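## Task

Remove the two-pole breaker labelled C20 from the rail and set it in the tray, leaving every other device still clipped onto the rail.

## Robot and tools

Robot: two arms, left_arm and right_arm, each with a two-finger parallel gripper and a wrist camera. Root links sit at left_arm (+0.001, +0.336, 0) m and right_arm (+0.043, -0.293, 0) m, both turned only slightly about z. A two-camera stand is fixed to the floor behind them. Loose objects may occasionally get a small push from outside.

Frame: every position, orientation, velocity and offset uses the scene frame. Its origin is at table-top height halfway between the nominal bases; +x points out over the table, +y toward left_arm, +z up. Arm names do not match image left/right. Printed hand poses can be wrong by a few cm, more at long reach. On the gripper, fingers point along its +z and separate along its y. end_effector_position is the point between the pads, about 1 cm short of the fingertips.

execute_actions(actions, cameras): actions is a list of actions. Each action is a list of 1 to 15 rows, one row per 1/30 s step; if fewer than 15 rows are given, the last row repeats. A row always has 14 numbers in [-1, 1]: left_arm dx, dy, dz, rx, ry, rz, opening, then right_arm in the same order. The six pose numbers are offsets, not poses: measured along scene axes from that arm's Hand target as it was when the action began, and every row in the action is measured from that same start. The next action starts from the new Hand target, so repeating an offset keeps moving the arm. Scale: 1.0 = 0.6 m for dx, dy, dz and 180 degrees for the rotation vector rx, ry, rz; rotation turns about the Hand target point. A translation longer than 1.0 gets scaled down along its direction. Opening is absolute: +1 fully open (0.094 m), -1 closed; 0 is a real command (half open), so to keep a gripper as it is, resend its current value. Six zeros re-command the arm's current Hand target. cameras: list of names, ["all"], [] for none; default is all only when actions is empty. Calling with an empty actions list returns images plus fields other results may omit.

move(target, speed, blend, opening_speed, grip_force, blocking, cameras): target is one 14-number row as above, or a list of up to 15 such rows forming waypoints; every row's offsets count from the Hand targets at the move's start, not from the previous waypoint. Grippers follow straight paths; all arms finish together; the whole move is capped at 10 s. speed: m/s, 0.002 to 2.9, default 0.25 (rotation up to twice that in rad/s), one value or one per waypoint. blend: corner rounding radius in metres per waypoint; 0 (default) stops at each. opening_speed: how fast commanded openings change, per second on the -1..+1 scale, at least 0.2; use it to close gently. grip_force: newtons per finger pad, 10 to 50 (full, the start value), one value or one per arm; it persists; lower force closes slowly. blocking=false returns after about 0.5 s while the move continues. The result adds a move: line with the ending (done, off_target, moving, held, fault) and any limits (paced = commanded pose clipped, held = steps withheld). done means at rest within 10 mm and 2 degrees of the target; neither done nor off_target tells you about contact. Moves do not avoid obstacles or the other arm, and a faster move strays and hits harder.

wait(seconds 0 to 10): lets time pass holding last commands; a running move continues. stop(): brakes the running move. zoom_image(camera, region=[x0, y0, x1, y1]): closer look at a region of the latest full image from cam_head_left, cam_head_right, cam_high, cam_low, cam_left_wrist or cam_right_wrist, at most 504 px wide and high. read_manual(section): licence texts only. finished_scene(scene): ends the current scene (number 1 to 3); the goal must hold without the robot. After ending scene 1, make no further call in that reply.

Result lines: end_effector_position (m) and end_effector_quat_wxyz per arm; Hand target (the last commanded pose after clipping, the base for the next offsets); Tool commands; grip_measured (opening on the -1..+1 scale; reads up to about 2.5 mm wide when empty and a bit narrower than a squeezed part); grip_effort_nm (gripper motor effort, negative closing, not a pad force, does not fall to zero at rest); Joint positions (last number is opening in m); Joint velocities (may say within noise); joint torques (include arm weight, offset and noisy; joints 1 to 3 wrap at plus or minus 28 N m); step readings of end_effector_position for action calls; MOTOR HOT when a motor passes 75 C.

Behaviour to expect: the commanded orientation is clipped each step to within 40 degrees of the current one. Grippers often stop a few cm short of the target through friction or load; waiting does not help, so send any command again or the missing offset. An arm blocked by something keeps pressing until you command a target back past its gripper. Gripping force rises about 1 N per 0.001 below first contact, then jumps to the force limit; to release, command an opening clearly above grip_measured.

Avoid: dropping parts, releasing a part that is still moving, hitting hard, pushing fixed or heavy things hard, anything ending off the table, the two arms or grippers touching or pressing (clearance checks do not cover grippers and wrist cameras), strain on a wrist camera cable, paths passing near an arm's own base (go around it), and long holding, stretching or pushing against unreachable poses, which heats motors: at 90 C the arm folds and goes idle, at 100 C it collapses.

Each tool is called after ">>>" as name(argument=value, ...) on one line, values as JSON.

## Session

>>> execute_actions(actions=[])

>>> zoom_image(camera="cam_high", region=[280, 120, 480, 320])

>>> zoom_image(camera="cam_head_left", region=[170, 150, 420, 310])

Scene clock: 0.00 s.
left_arm: end_effector_position=(+0.3955, +0.3696, +0.1244) grip_measured=+1.000 grip_effort_nm=n/a end_effector_quat_wxyz=(+0.634, -0.108, +0.759, +0.101) | right_arm: end_effector_position=(+0.4447, -0.2805, +0.1264) grip_measured=+1.000 grip_effort_nm=n/a end_effector_quat_wxyz=(+0.635, -0.006, +0.772, -0.035)
Joint positions: left_arm=[-0.073 1.58 0.331 1.06 -0.381 -0.055 0.094] | right_arm=[0.056 1.548 0.338 1.016 0.131 -0.038 0.094]
Joint velocities: within noise
Joint torques (N m): no reading
Heat: left arm: 34 °C; right arm: 30 °C.
Hand target: left_arm +0.3969, +0.3696, +0.1289; +0.639, -0.110, +0.755, +0.100 | right_arm +0.4474, -0.2803, +0.1367; +0.646, -0.005, +0.762, -0.034
Tool commands: left_gripper/opening=+1.0 right_gripper/opening=+1.0

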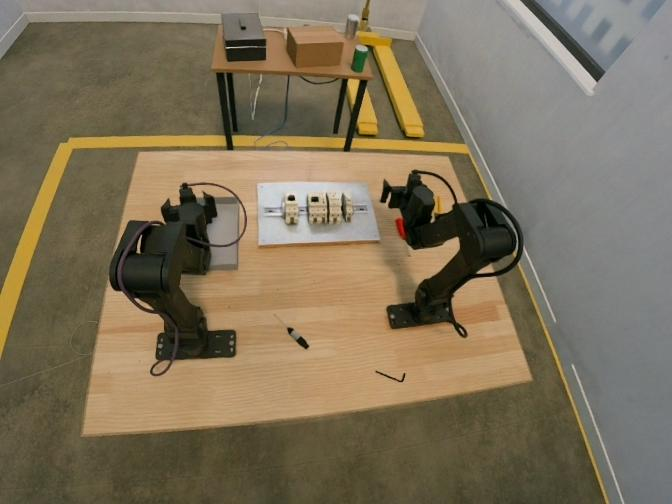

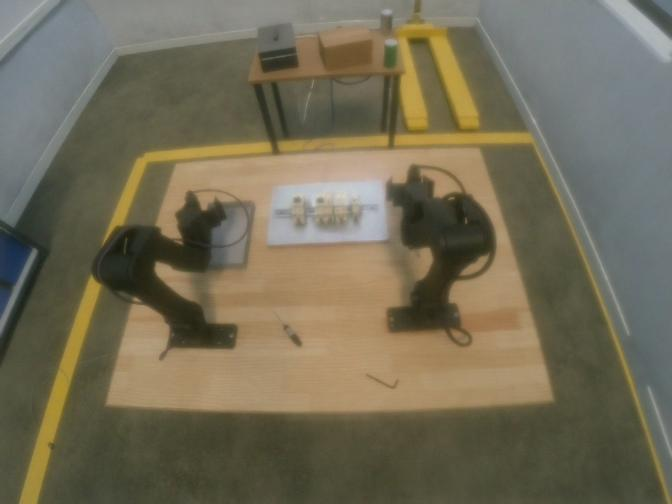

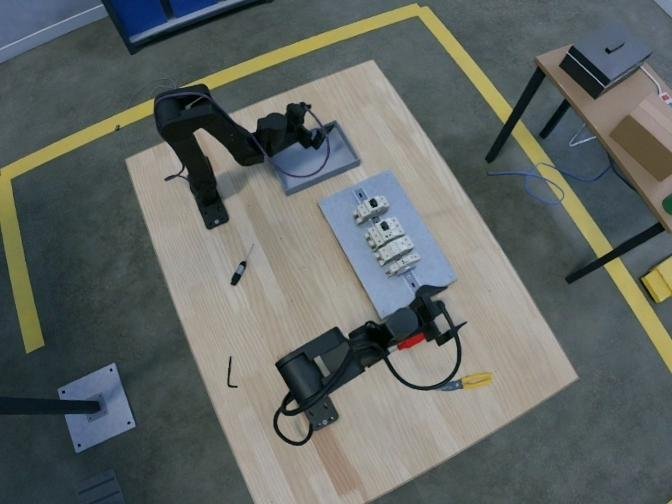

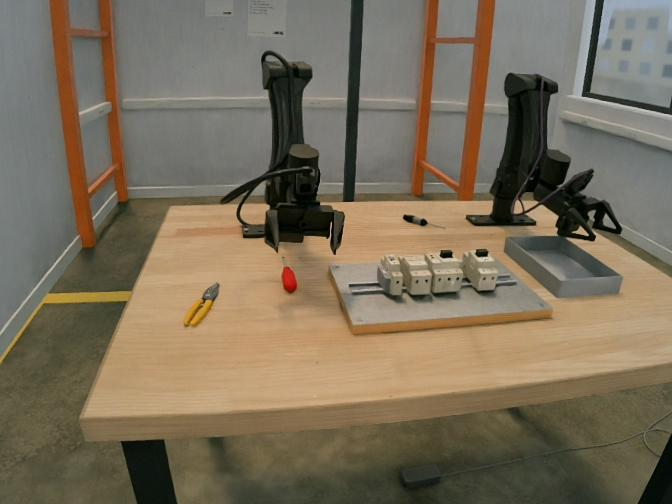

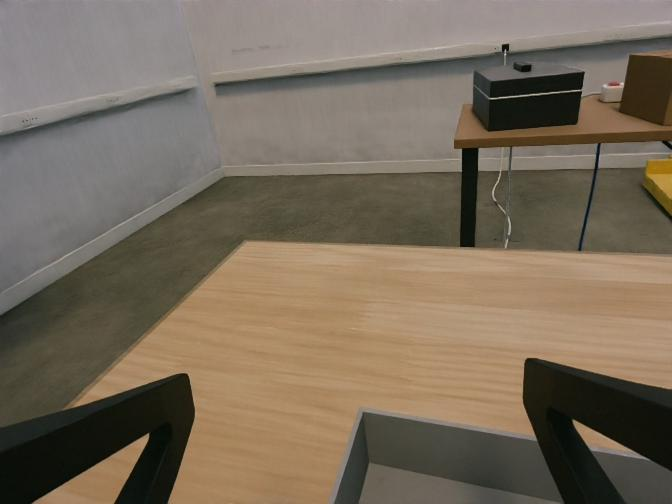

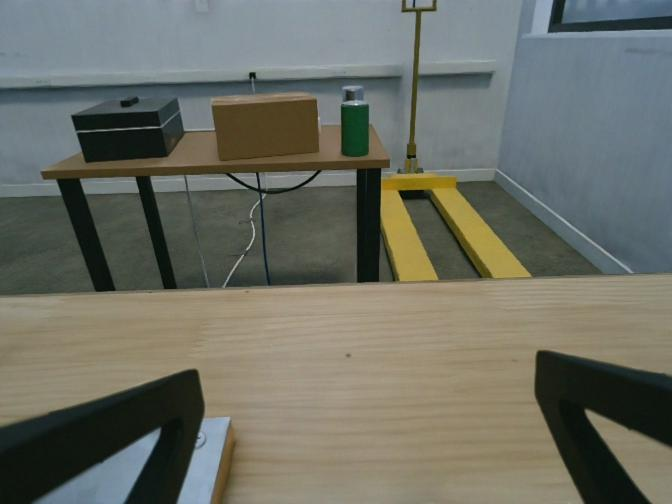

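Scaled by 2.520 from the camera's 672x504 image, which has a finer 960x720 frame.

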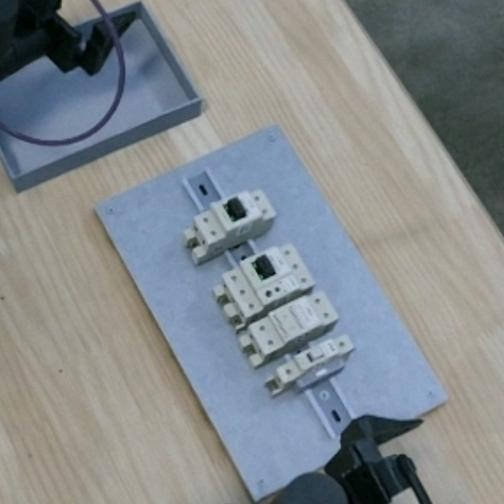

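Scaled by 2.016 from the camera's 672x504 image, which has a finer 960x720 frame.

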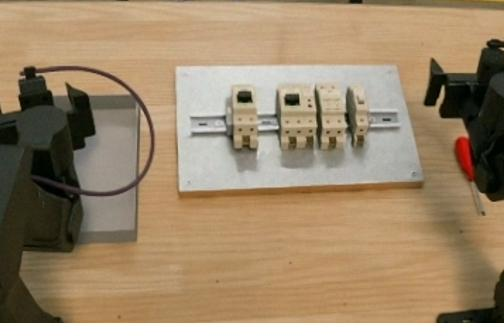

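>>> move(target=[-0.02, -0.516, 0.1, -0.053, 0.333, -0.084, -0.03, 0,0,0,0,0,0,1], speed=0.5, cameras=["cam_left_wrist"])

Scene clock: 14.07 s.
left_arm: end_effector_position=(+0.3831, +0.0603, +0.1948) grip_measured=-0.027 grip_effort_nm=-0.13 end_effector_quat_wxyz=(+0.184, +0.004, +0.983, -0.005) | right_arm: end_effector_position=(+0.4447, -0.2805, +0.1264) grip_measured=+1.000 grip_effort_nm=0.00 end_effector_quat_wxyz=(+0.635, -0.006, +0.772, -0.035)
Joint positions: left_arm=[-0.699 2.145 2.27 -1.404 -0.23 -0.671 0.046] | right_arm=[0.056 1.548 0.338 1.016 0.131 -0.038 0.094]
Joint torques (N m): left_arm=[0.38 -9.48 7.77 0.15 -0.04 -0.08] | right_arm=[-0.03 -6.28 4.83 1.97 0.03 -0.02]
Heat: left arm: 35 °C; right arm: 33 °C.
Hand target: left_arm +0.3850, +0.0601, +0.1888; +0.174, +0.000, +0.985, +0.000 | right_arm +0.4474, -0.2803, +0.1367; +0.646, -0.005, +0.762, -0.034
Off the commanded pose: left_arm 0.006 m, 1 deg | right_arm 0.011 m, 2 deg.
move: off_target (right_arm)
Images, in order (width x height): cam_left_wrist 672x504.

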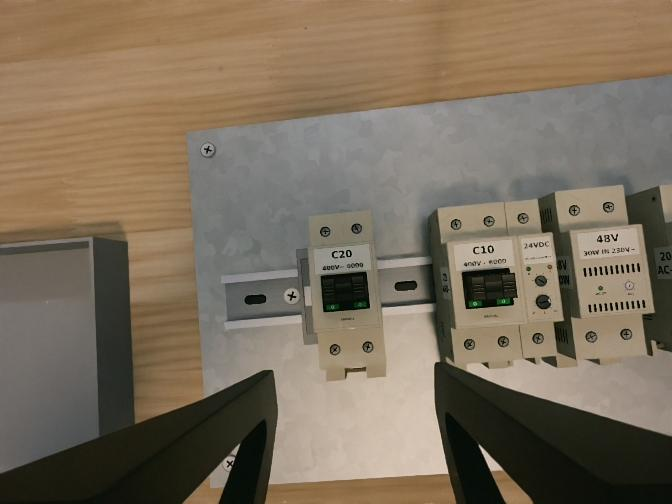

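>>> zoom_image(camera="cam_left_wrist", region=[260, 190, 420, 390])

>>> execute_actions(actions=[], cameras=["cam_high","cam_low"])

>>> zoom_image(camera="cam_high", region=[340, 180, 430, 270])

>>> zoom_image(camera="cam_low", region=[420, 230, 540, 310])

Scaled by 2.520 from the camera's 672x504 image, which has a finer 960x720 frame.

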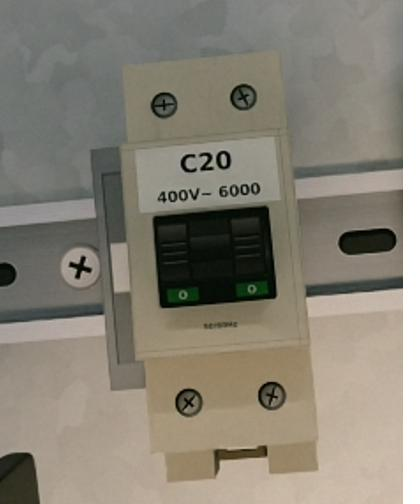

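Scene clock: 24.53 s.
left_arm: end_effector_position=(+0.3830, +0.0603, +0.1948) grip_measured=-0.027 grip_effort_nm=-0.13 end_effector_quat_wxyz=(+0.183, +0.004, +0.983, -0.005) | right_arm: end_effector_position=(+0.4447, -0.2805, +0.1264) grip_measured=+1.000 grip_effort_nm=0.00 end_effector_quat_wxyz=(+0.635, -0.006, +0.772, -0.035)
Joint positions: left_arm=[-0.699 2.145 2.27 -1.404 -0.23 -0.672 0.046] | right_arm=[0.056 1.548 0.338 1.016 0.131 -0.038 0.094]
Joint velocities: within noise
Joint torques (N m): left_arm=[0.38 -9.57 7.87 0.16 -0.06 -0.09] | right_arm=[-0.03 -6.27 4.82 1.96 0.02 -0.03]
Heat: left arm: 36 °C; right arm: 34 °C.
Hand target: left_arm +0.3850, +0.0601, +0.1888; +0.174, +0.000, +0.985, +0.000 | right_arm +0.4474, -0.2803, +0.1367; +0.646, -0.005, +0.762, -0.034
Tool commands: left_gripper/opening=-0.03 right_gripper/opening=+1.0
Off the commanded pose: left_arm 0.006 m, 1 deg | right_arm 0.011 m, 2 deg.
Images, in order (width x height): cam_high 672x504, cam_low 672x504.

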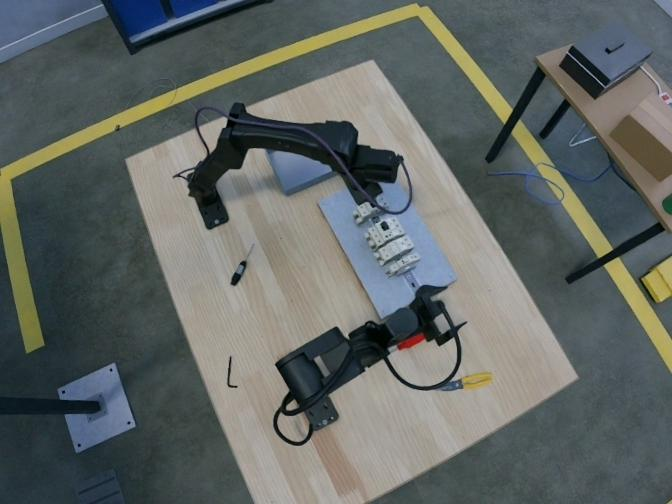

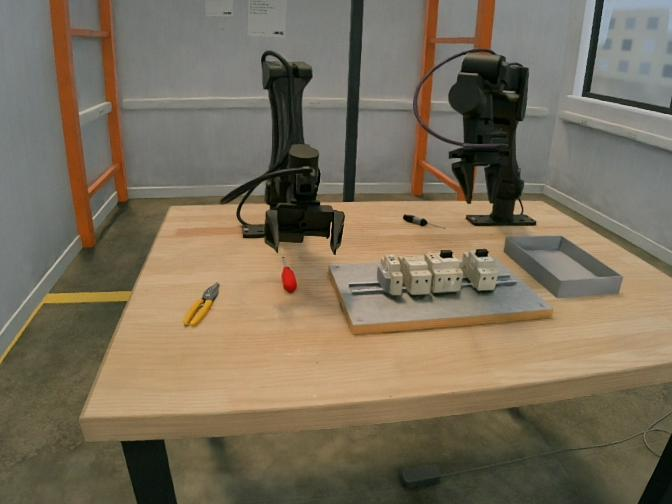

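Scaled by 5.600 from the camera's 672x504 image, which has a finer 960x720 frame.

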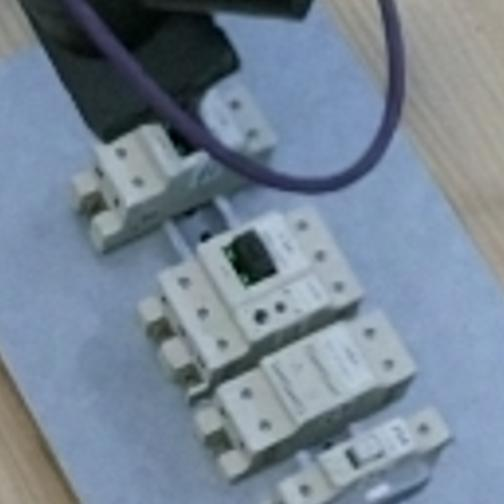

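Scaled by 4.200 from the camera's 672x504 image, which has a finer 960x720 frame.

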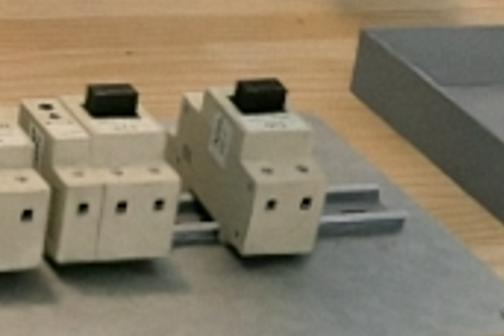

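>>> move(target=[[0.043, 0.018, -0.08, 0,0,0, -0.03, 0,0,0,0,0,0,1],[0.043, 0.018, -0.205, 0,0,0, -0.03, 0,0,0,0,0,0,1]], speed=[0.2,0.08], blend=0.01, cameras=["cam_left_wrist","cam_low"])

>>> zoom_image(camera="cam_low", region=[400, 190, 560, 310])

Scene clock: 56.77 s.
left_arm: end_effector_position=(+0.4087, +0.0699, +0.0774) grip_measured=-0.028 grip_effort_nm=-0.12 end_effector_quat_wxyz=(+0.176, -0.003, +0.984, -0.008) | right_arm: end_effector_position=(+0.4447, -0.2805, +0.1264) grip_measured=+1.000 grip_effort_nm=0.00 end_effector_quat_wxyz=(+0.635, -0.006, +0.772, -0.035)
Joint positions: left_arm=[-0.639 2.145 1.8 -0.931 -0.201 -0.63 0.046] | right_arm=[0.056 1.548 0.338 1.016 0.131 -0.038 0.094]
Joint torques (N m): left_arm=[-0.05 -10.54 5.37 0.51 -0.16 0.04] | right_arm=[-0.03 -6.28 4.82 1.97 0.02 -0.01]
Heat: left arm: 38 °C; right arm: 35 °C.
Hand target: left_arm +0.4106, +0.0708, +0.0658; +0.174, +0.000, +0.985, +0.000 | right_arm +0.4474, -0.2803, +0.1367; +0.646, -0.005, +0.762, -0.034
Off the commanded pose: left_arm 0.012 m, 1 deg | right_arm 0.011 m, 2 deg.
move: off_target (left_arm, right_arm)
Images, in order (width x height): cam_low 672x504, cam_left_wrist 672x504.

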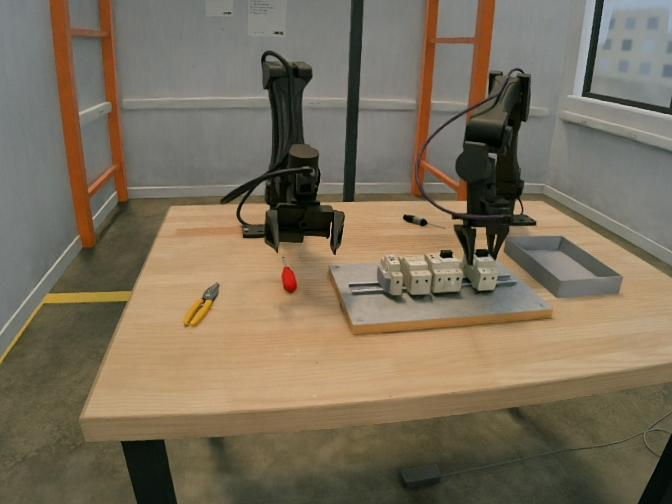

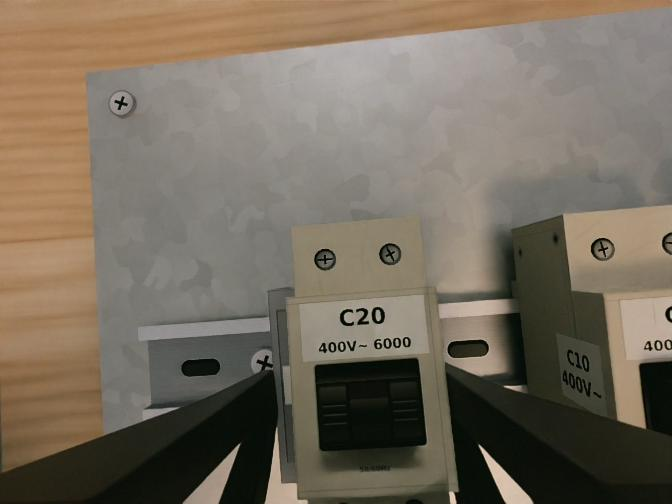

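Scaled by 3.150 from the camera's 672x504 image, which has a finer 960x720 frame.

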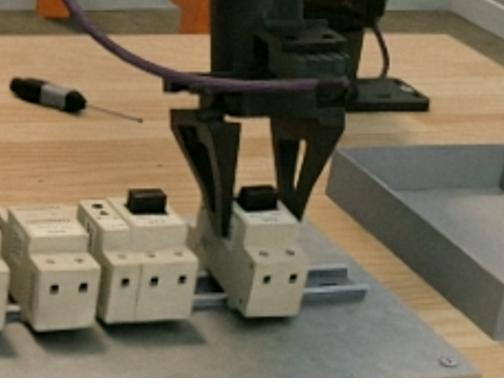

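>>> move(target=[[0, -0.004, -0.012, 0,0,0, -0.03, 0,0,0,0,0,0,1],[0, -0.004, -0.012, 0,0,0, -0.4, 0,0,0,0,0,0,1]], opening_speed=0.5, cameras=["cam_left_wrist"])

>>> zoom_image(camera="cam_left_wrist", region=[220, 200, 480, 504])

Scene clock: 67.97 s.
left_arm: end_effector_position=(+0.4112, +0.0661, +0.0760) grip_measured=-0.235 grip_effort_nm=-1.02 end_effector_quat_wxyz=(+0.183, -0.004, +0.983, -0.015) | right_arm: end_effector_position=(+0.4447, -0.2805, +0.1264) grip_measured=+1.000 grip_effort_nm=0.00 end_effector_quat_wxyz=(+0.635, -0.006, +0.772, -0.035)
Joint positions: left_arm=[-0.641 2.145 1.789 -0.902 -0.197 -0.632 0.036] | right_arm=[0.056 1.548 0.338 1.016 0.131 -0.038 0.094]
Joint torques (N m): left_arm=[-0.2 -9.62 5.19 0.46 -0.18 0.04] | right_arm=[-0.03 -6.3 4.82 1.97 0.03 -0.02]
Heat: left arm: 37 °C; right arm: 35 °C.
Hand target: left_arm +0.4107, +0.0685, +0.0586; +0.174, +0.000, +0.985, +0.000 | right_arm +0.4474, -0.2803, +0.1367; +0.646, -0.005, +0.762, -0.034
Off the commanded pose: left_arm 0.018 m, 2 deg | right_arm 0.011 m, 2 deg.
move: off_target (left_arm, right_arm); target 2's new opening was sent with left_arm's hand 0.016 m and 1 deg from that target
Images, in order (width x height): cam_left_wrist 672x504.

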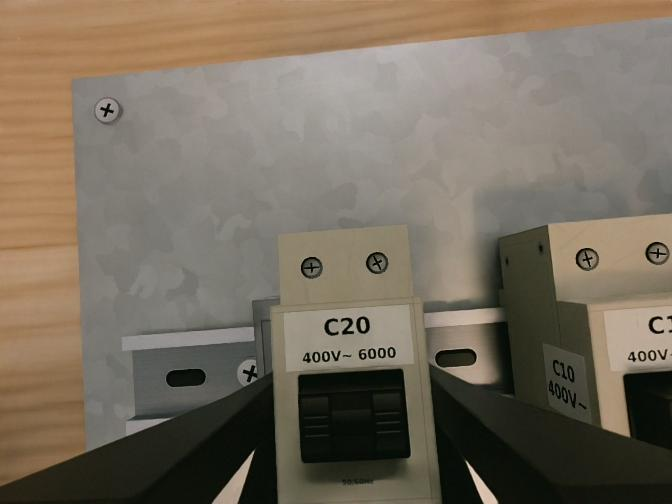

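Scaled by 1.658 from the camera's 672x504 image, which has a finer 960x720 frame.

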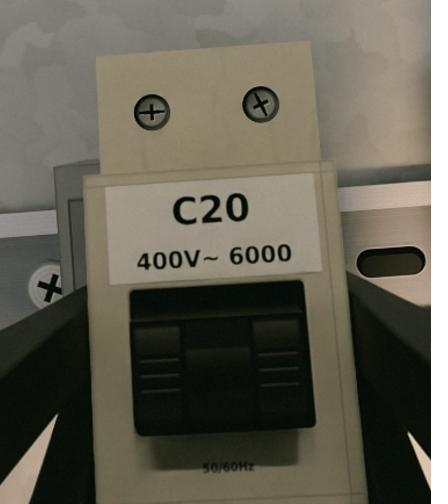

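>>> move(target=[0.04, 0, 0.06, 0,0.15,0, -0.4, 0,0,0,0,0,0,1], speed=0.12, cameras=["cam_left_wrist","cam_low"])

>>> zoom_image(camera="cam_low", region=[400, 190, 560, 310])

Scene clock: 77.10 s.
left_arm: end_effector_position=(+0.4314, +0.0669, +0.0961) grip_measured=-0.236 grip_effort_nm=-1.03 end_effector_quat_wxyz=(+0.034, -0.003, +0.998, -0.053) | right_arm: end_effector_position=(+0.4447, -0.2805, +0.1264) grip_measured=+1.000 grip_effort_nm=0.00 end_effector_quat_wxyz=(+0.635, -0.006, +0.772, -0.035)
Joint positions: left_arm=[-0.526 2.565 2.656 -1.549 0.056 -0.55 0.036] | right_arm=[0.056 1.548 0.338 1.016 0.131 -0.038 0.094]
Joint torques (N m): left_arm=[0.68 -12.77 8.18 -0.06 0.14 0.04] | right_arm=[-0.03 -6.28 4.82 1.97 0.02 -0.02]
Heat: left arm: 36 °C; right arm: 35 °C.
Hand target: left_arm +0.4346, +0.0684, +0.0947; -0.061, +0.000, +0.998, +0.000 | right_arm +0.4474, -0.2803, +0.1367; +0.646, -0.005, +0.762, -0.034
Off the commanded pose: left_arm 0.004 m, 12 deg | right_arm 0.011 m, 2 deg.
joint sent to its limit (left arm) — joint 4 (wrist pitch), lower limit. The joint targets are off in orientation, not in position.
move: off_target (left_arm, right_arm)
Images, in order (width x height): cam_low 672x504, cam_left_wrist 672x504.

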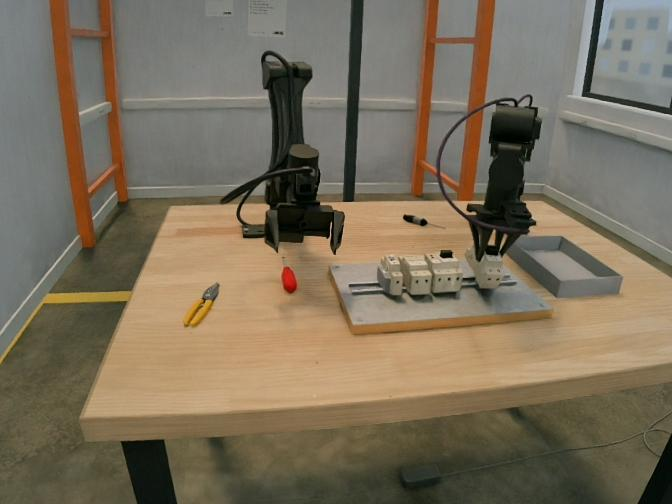

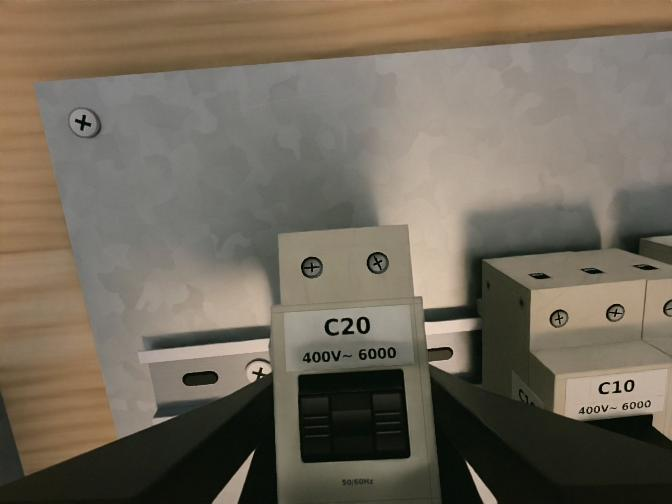

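Scaled by 3.150 from the camera's 672x504 image, which has a finer 960x720 frame.

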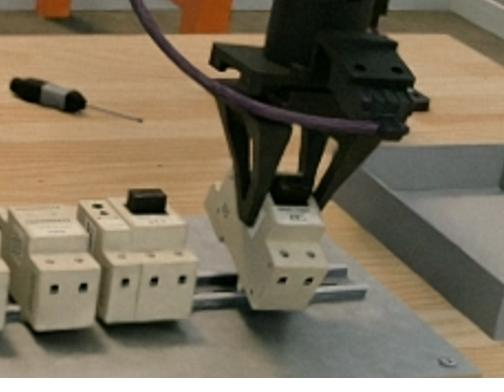

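>>> move(target=[[0.025, 0, 0.025, 0,0,0, -0.4, 0,0,0,0,0,0,1],[0.02, 0, 0.09, 0,-0.03,0, -0.4, 0,0,0,0,0,0,1],[-0.05, 0.02, 0.22, 0,-0.1,0, -0.4, 0,0,0,0,0,0,1]], speed=0.15, blend=0.01, cameras=["cam_left_wrist","cam_low"])

>>> zoom_image(camera="cam_low", region=[400, 170, 560, 310])

Scene clock: 92.47 s.
left_arm: end_effector_position=(+0.4096, +0.0762, +0.1981) grip_measured=-0.236 grip_effort_nm=-1.02 end_effector_quat_wxyz=(+0.141, +0.008, +0.989, -0.038) | right_arm: end_effector_position=(+0.4447, -0.2805, +0.1264) grip_measured=+1.000 grip_effort_nm=0.00 end_effector_quat_wxyz=(+0.635, -0.006, +0.772, -0.035)
Joint positions: left_arm=[-0.589 2.298 2.566 -1.561 -0.095 -0.574 0.036] | right_arm=[0.056 1.548 0.338 1.016 0.131 -0.038 0.094]
Joint torques (N m): left_arm=[-0.42 -17.39 5.29 0.3 -0.14 -0.08] | right_arm=[-0.01 -6.32 4.82 1.97 0.03 -0.02]
Heat: left arm: 37 °C; right arm: 36 °C.
Hand target: left_arm +0.4047, +0.0804, +0.2267; +0.097, +0.000, +0.995, +0.000 | right_arm +0.4474, -0.2803, +0.1367; +0.646, -0.005, +0.762, -0.034
Off the commanded pose: left_arm 0.029 m, 7 deg | right_arm 0.011 m, 2 deg.
joint sent to its limit (left arm) — joint 4 (wrist pitch), lower limit. The joint targets are off in orientation, not in position.
move: off_target (left_arm, right_arm)
Images, in order (width x height): cam_low 672x504, cam_left_wrist 672x504.

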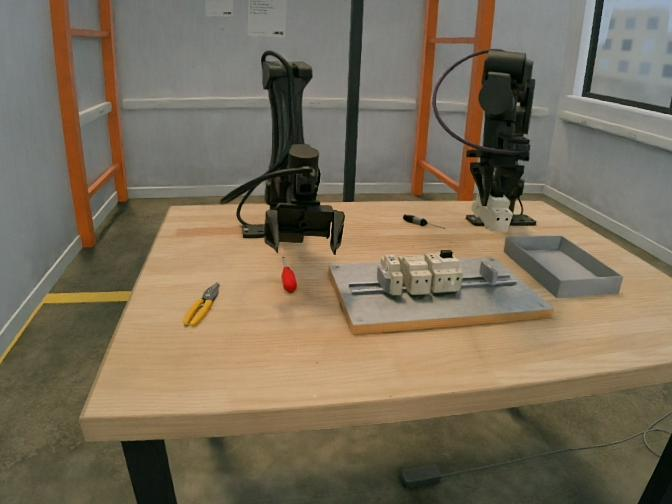

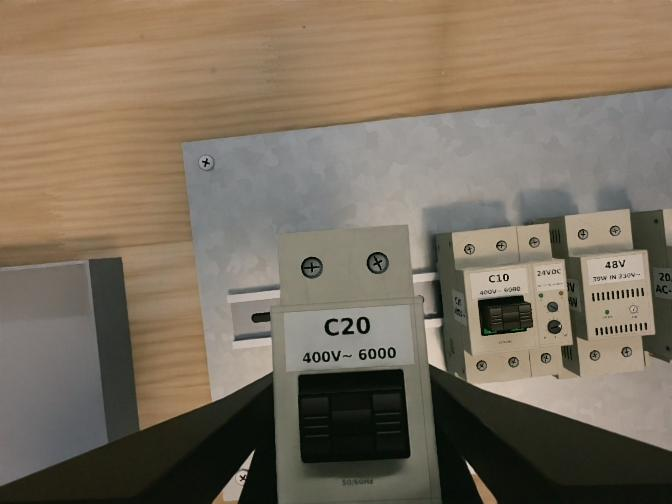

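Scaled by 3.150 from the camera's 672x504 image, which has a finer 960x720 frame.

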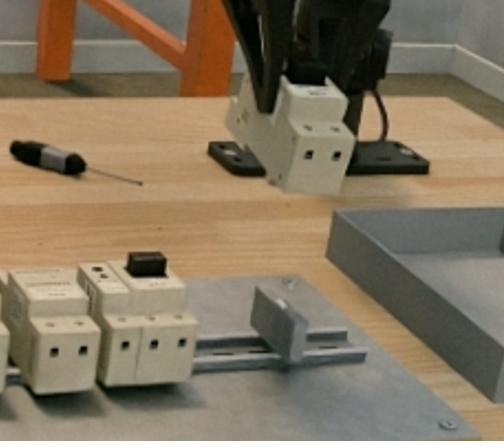

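>>> move(target=[[-0.10, 0.40, -0.05, 0,-0.055,0, -0.4, 0,0,0,0,0,0,1],[-0.10, 0.405, -0.27, 0,-0.055,0, -0.4, 0,0,0,0,0,0,1]], speed=[0.3,0.15], blend=0.01, cameras=["cam_left_wrist","cam_low"])

>>> zoom_image(camera="cam_low", region=[470, 170, 640, 310])

Scene clock: 106.53 s.
left_arm: end_effector_position=(+0.3354, +0.3230, +0.0634) grip_measured=-0.236 grip_effort_nm=-1.02 end_effector_quat_wxyz=(+0.166, +0.000, +0.986, +0.005) | right_arm: end_effector_position=(+0.4447, -0.2805, +0.1264) grip_measured=+1.000 grip_effort_nm=0.00 end_effector_quat_wxyz=(+0.635, -0.006, +0.772, -0.035)
Joint positions: left_arm=[-0.043 1.552 0.979 -0.666 -0.029 -0.053 0.036] | right_arm=[0.056 1.548 0.338 1.016 0.131 -0.038 0.094]
Joint torques (N m): left_arm=[0.66 -6.16 5.94 0.74 0.13 0.05] | right_arm=[-0.01 -6.3 4.79 1.97 0.03 -0.01]
Heat: left arm: 41 °C; right arm: 36 °C.
Hand target: left_arm +0.3446, +0.3235, +0.0647; +0.182, +0.000, +0.983, +0.000 | right_arm +0.4474, -0.2803, +0.1367; +0.646, -0.005, +0.762, -0.034
Off the commanded pose: left_arm 0.009 m, 2 deg | right_arm 0.011 m, 2 deg.
move: off_target (right_arm)
Images, in order (width x height): cam_low 672x504, cam_left_wrist 672x504.

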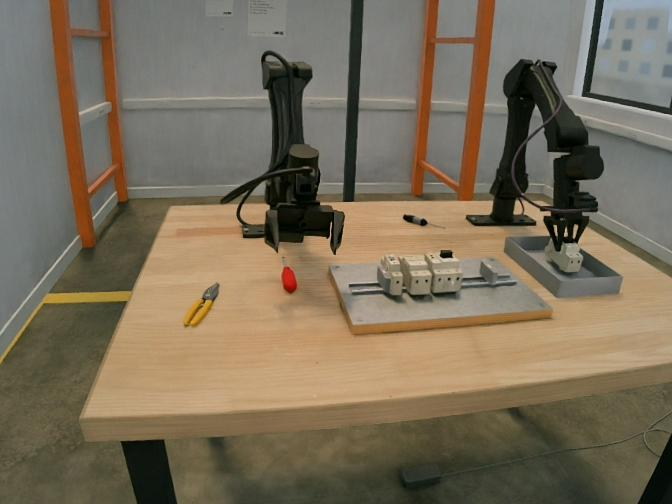

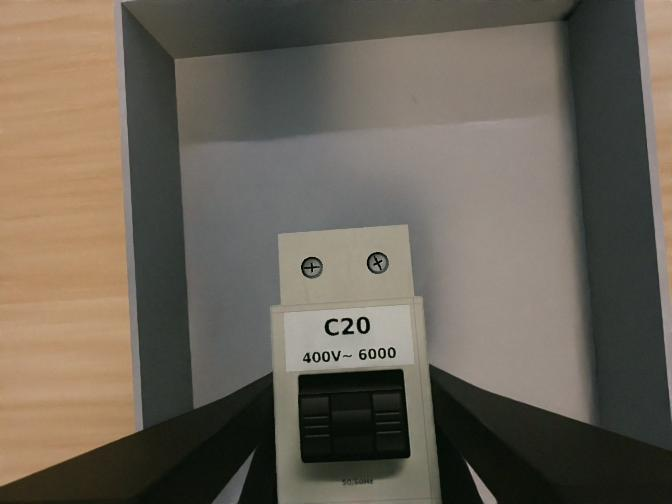

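Scaled by 2.965 from the camera's 672x504 image, which has a finer 960x720 frame.

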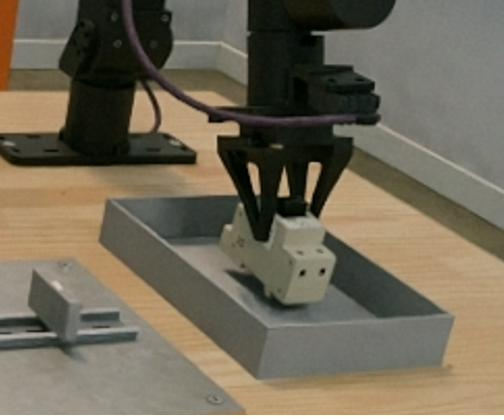

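>>> move(target=[[0.005, 0, -0.038, 0,-0.005,0, -0.4, 0,0,0,0,0,0,1],[0.005, 0, -0.038, 0,-0.005,0, -0.05, 0,0,0,0,0,0,1]], speed=0.04, opening_speed=0.3)

>>> move(target=[[0, 0, 0.08, 0,0,0, -0.05, 0,0,0,0,0,0,1],[0, 0, 0.17, 0,0,0, -0.05, 0,0,0,0,0,0,1]], speed=[0.08,0.2], blend=0.02, cameras=["cam_left_wrist","cam_low"])

Scene clock: 119.67 s.
left_arm: end_effector_position=(+0.3469, +0.3219, +0.0480) grip_measured=-0.053 grip_effort_nm=0.14 end_effector_quat_wxyz=(+0.192, +0.000, +0.981, +0.002) | right_arm: end_effector_position=(+0.4447, -0.2805, +0.1264) grip_measured=+1.000 grip_effort_nm=0.00 end_effector_quat_wxyz=(+0.635, -0.006, +0.772, -0.035)
Joint positions: left_arm=[-0.043 1.577 0.919 -0.526 -0.026 -0.053 0.045] | right_arm=[0.056 1.548 0.338 1.016 0.131 -0.038 0.094]
Joint torques (N m): left_arm=[0.79 -5.44 5.22 0.64 0.05 0.08] | right_arm=[-0.02 -6.3 4.79 1.97 0.02 -0.02]
Heat: left arm: 38 °C; right arm: 36 °C.
Hand target: left_arm +0.3476, +0.3235, +0.0419; +0.190, +0.000, +0.982, +0.000 | right_arm +0.4474, -0.2803, +0.1367; +0.646, -0.005, +0.762, -0.034
Off the commanded pose: left_arm 0.006 m, 0 deg | right_arm 0.011 m, 2 deg.
move: off_target (right_arm); target 2's new opening was sent with left_arm's hand 0.011 m and 1 deg from that target

Scene clock: 121.40 s.
left_arm: end_effector_position=(+0.3473, +0.3219, +0.1319) grip_measured=-0.053 grip_effort_nm=0.14 end_effector_quat_wxyz=(+0.179, +0.000, +0.984, +0.003) | right_arm: end_effector_position=(+0.4447, -0.2805, +0.1264) grip_measured=+1.000 grip_effort_nm=0.00 end_effector_quat_wxyz=(+0.635, -0.006, +0.772, -0.035)
Joint positions: left_arm=[-0.043 1.523 1.22 -0.909 -0.026 -0.053 0.045] | right_arm=[0.056 1.548 0.338 1.016 0.131 -0.038 0.094]
Joint velocities: left_arm=[-0.027 0.002 0.012 -0.022 -0.154 -0.037 0.001] | right_arm=[within noise]
Joint torques (N m): left_arm=[0.75 -8.34 7.64 0.29 0.1 0.06] | right_arm=[-0.03 -6.28 4.82 1.96 0.03 -0.02]
Heat: left arm: 38 °C; right arm: 36 °C.
Hand target: left_arm +0.3476, +0.3235, +0.1439; +0.190, +0.000, +0.982, +0.000 | right_arm +0.4474, -0.2803, +0.1367; +0.646, -0.005, +0.762, -0.034
Off the commanded pose: left_arm 0.012 m, 1 deg | right_arm 0.011 m, 2 deg.
move: off_target (left_arm, right_arm)
Images, in order (width x height): cam_low 672x504, cam_left_wrist 672x504.

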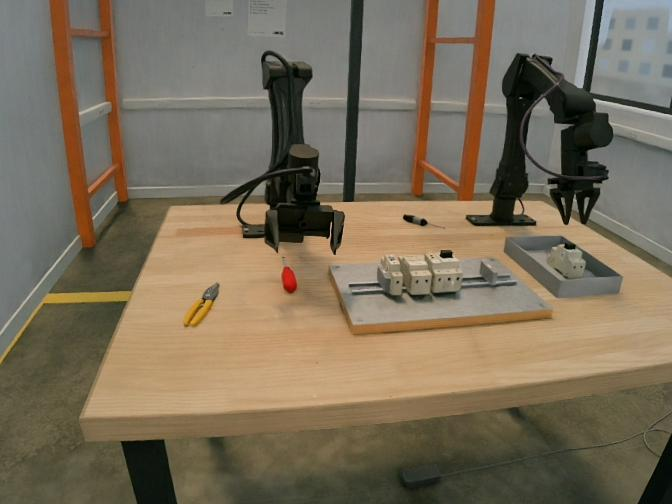

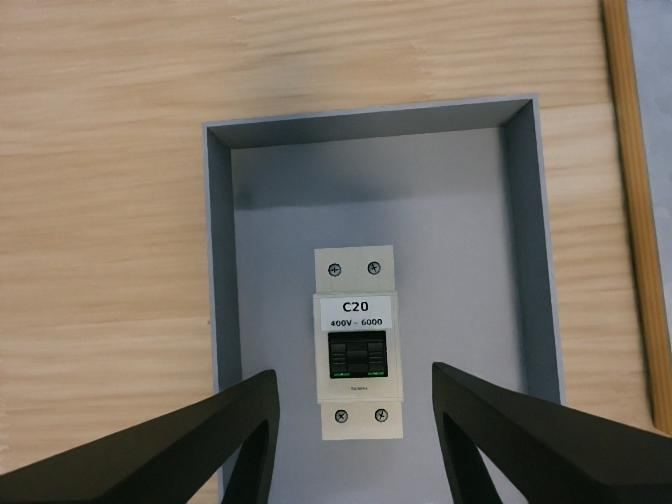

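>>> finished_scene(scene=3)

The scene is finished: the task was done.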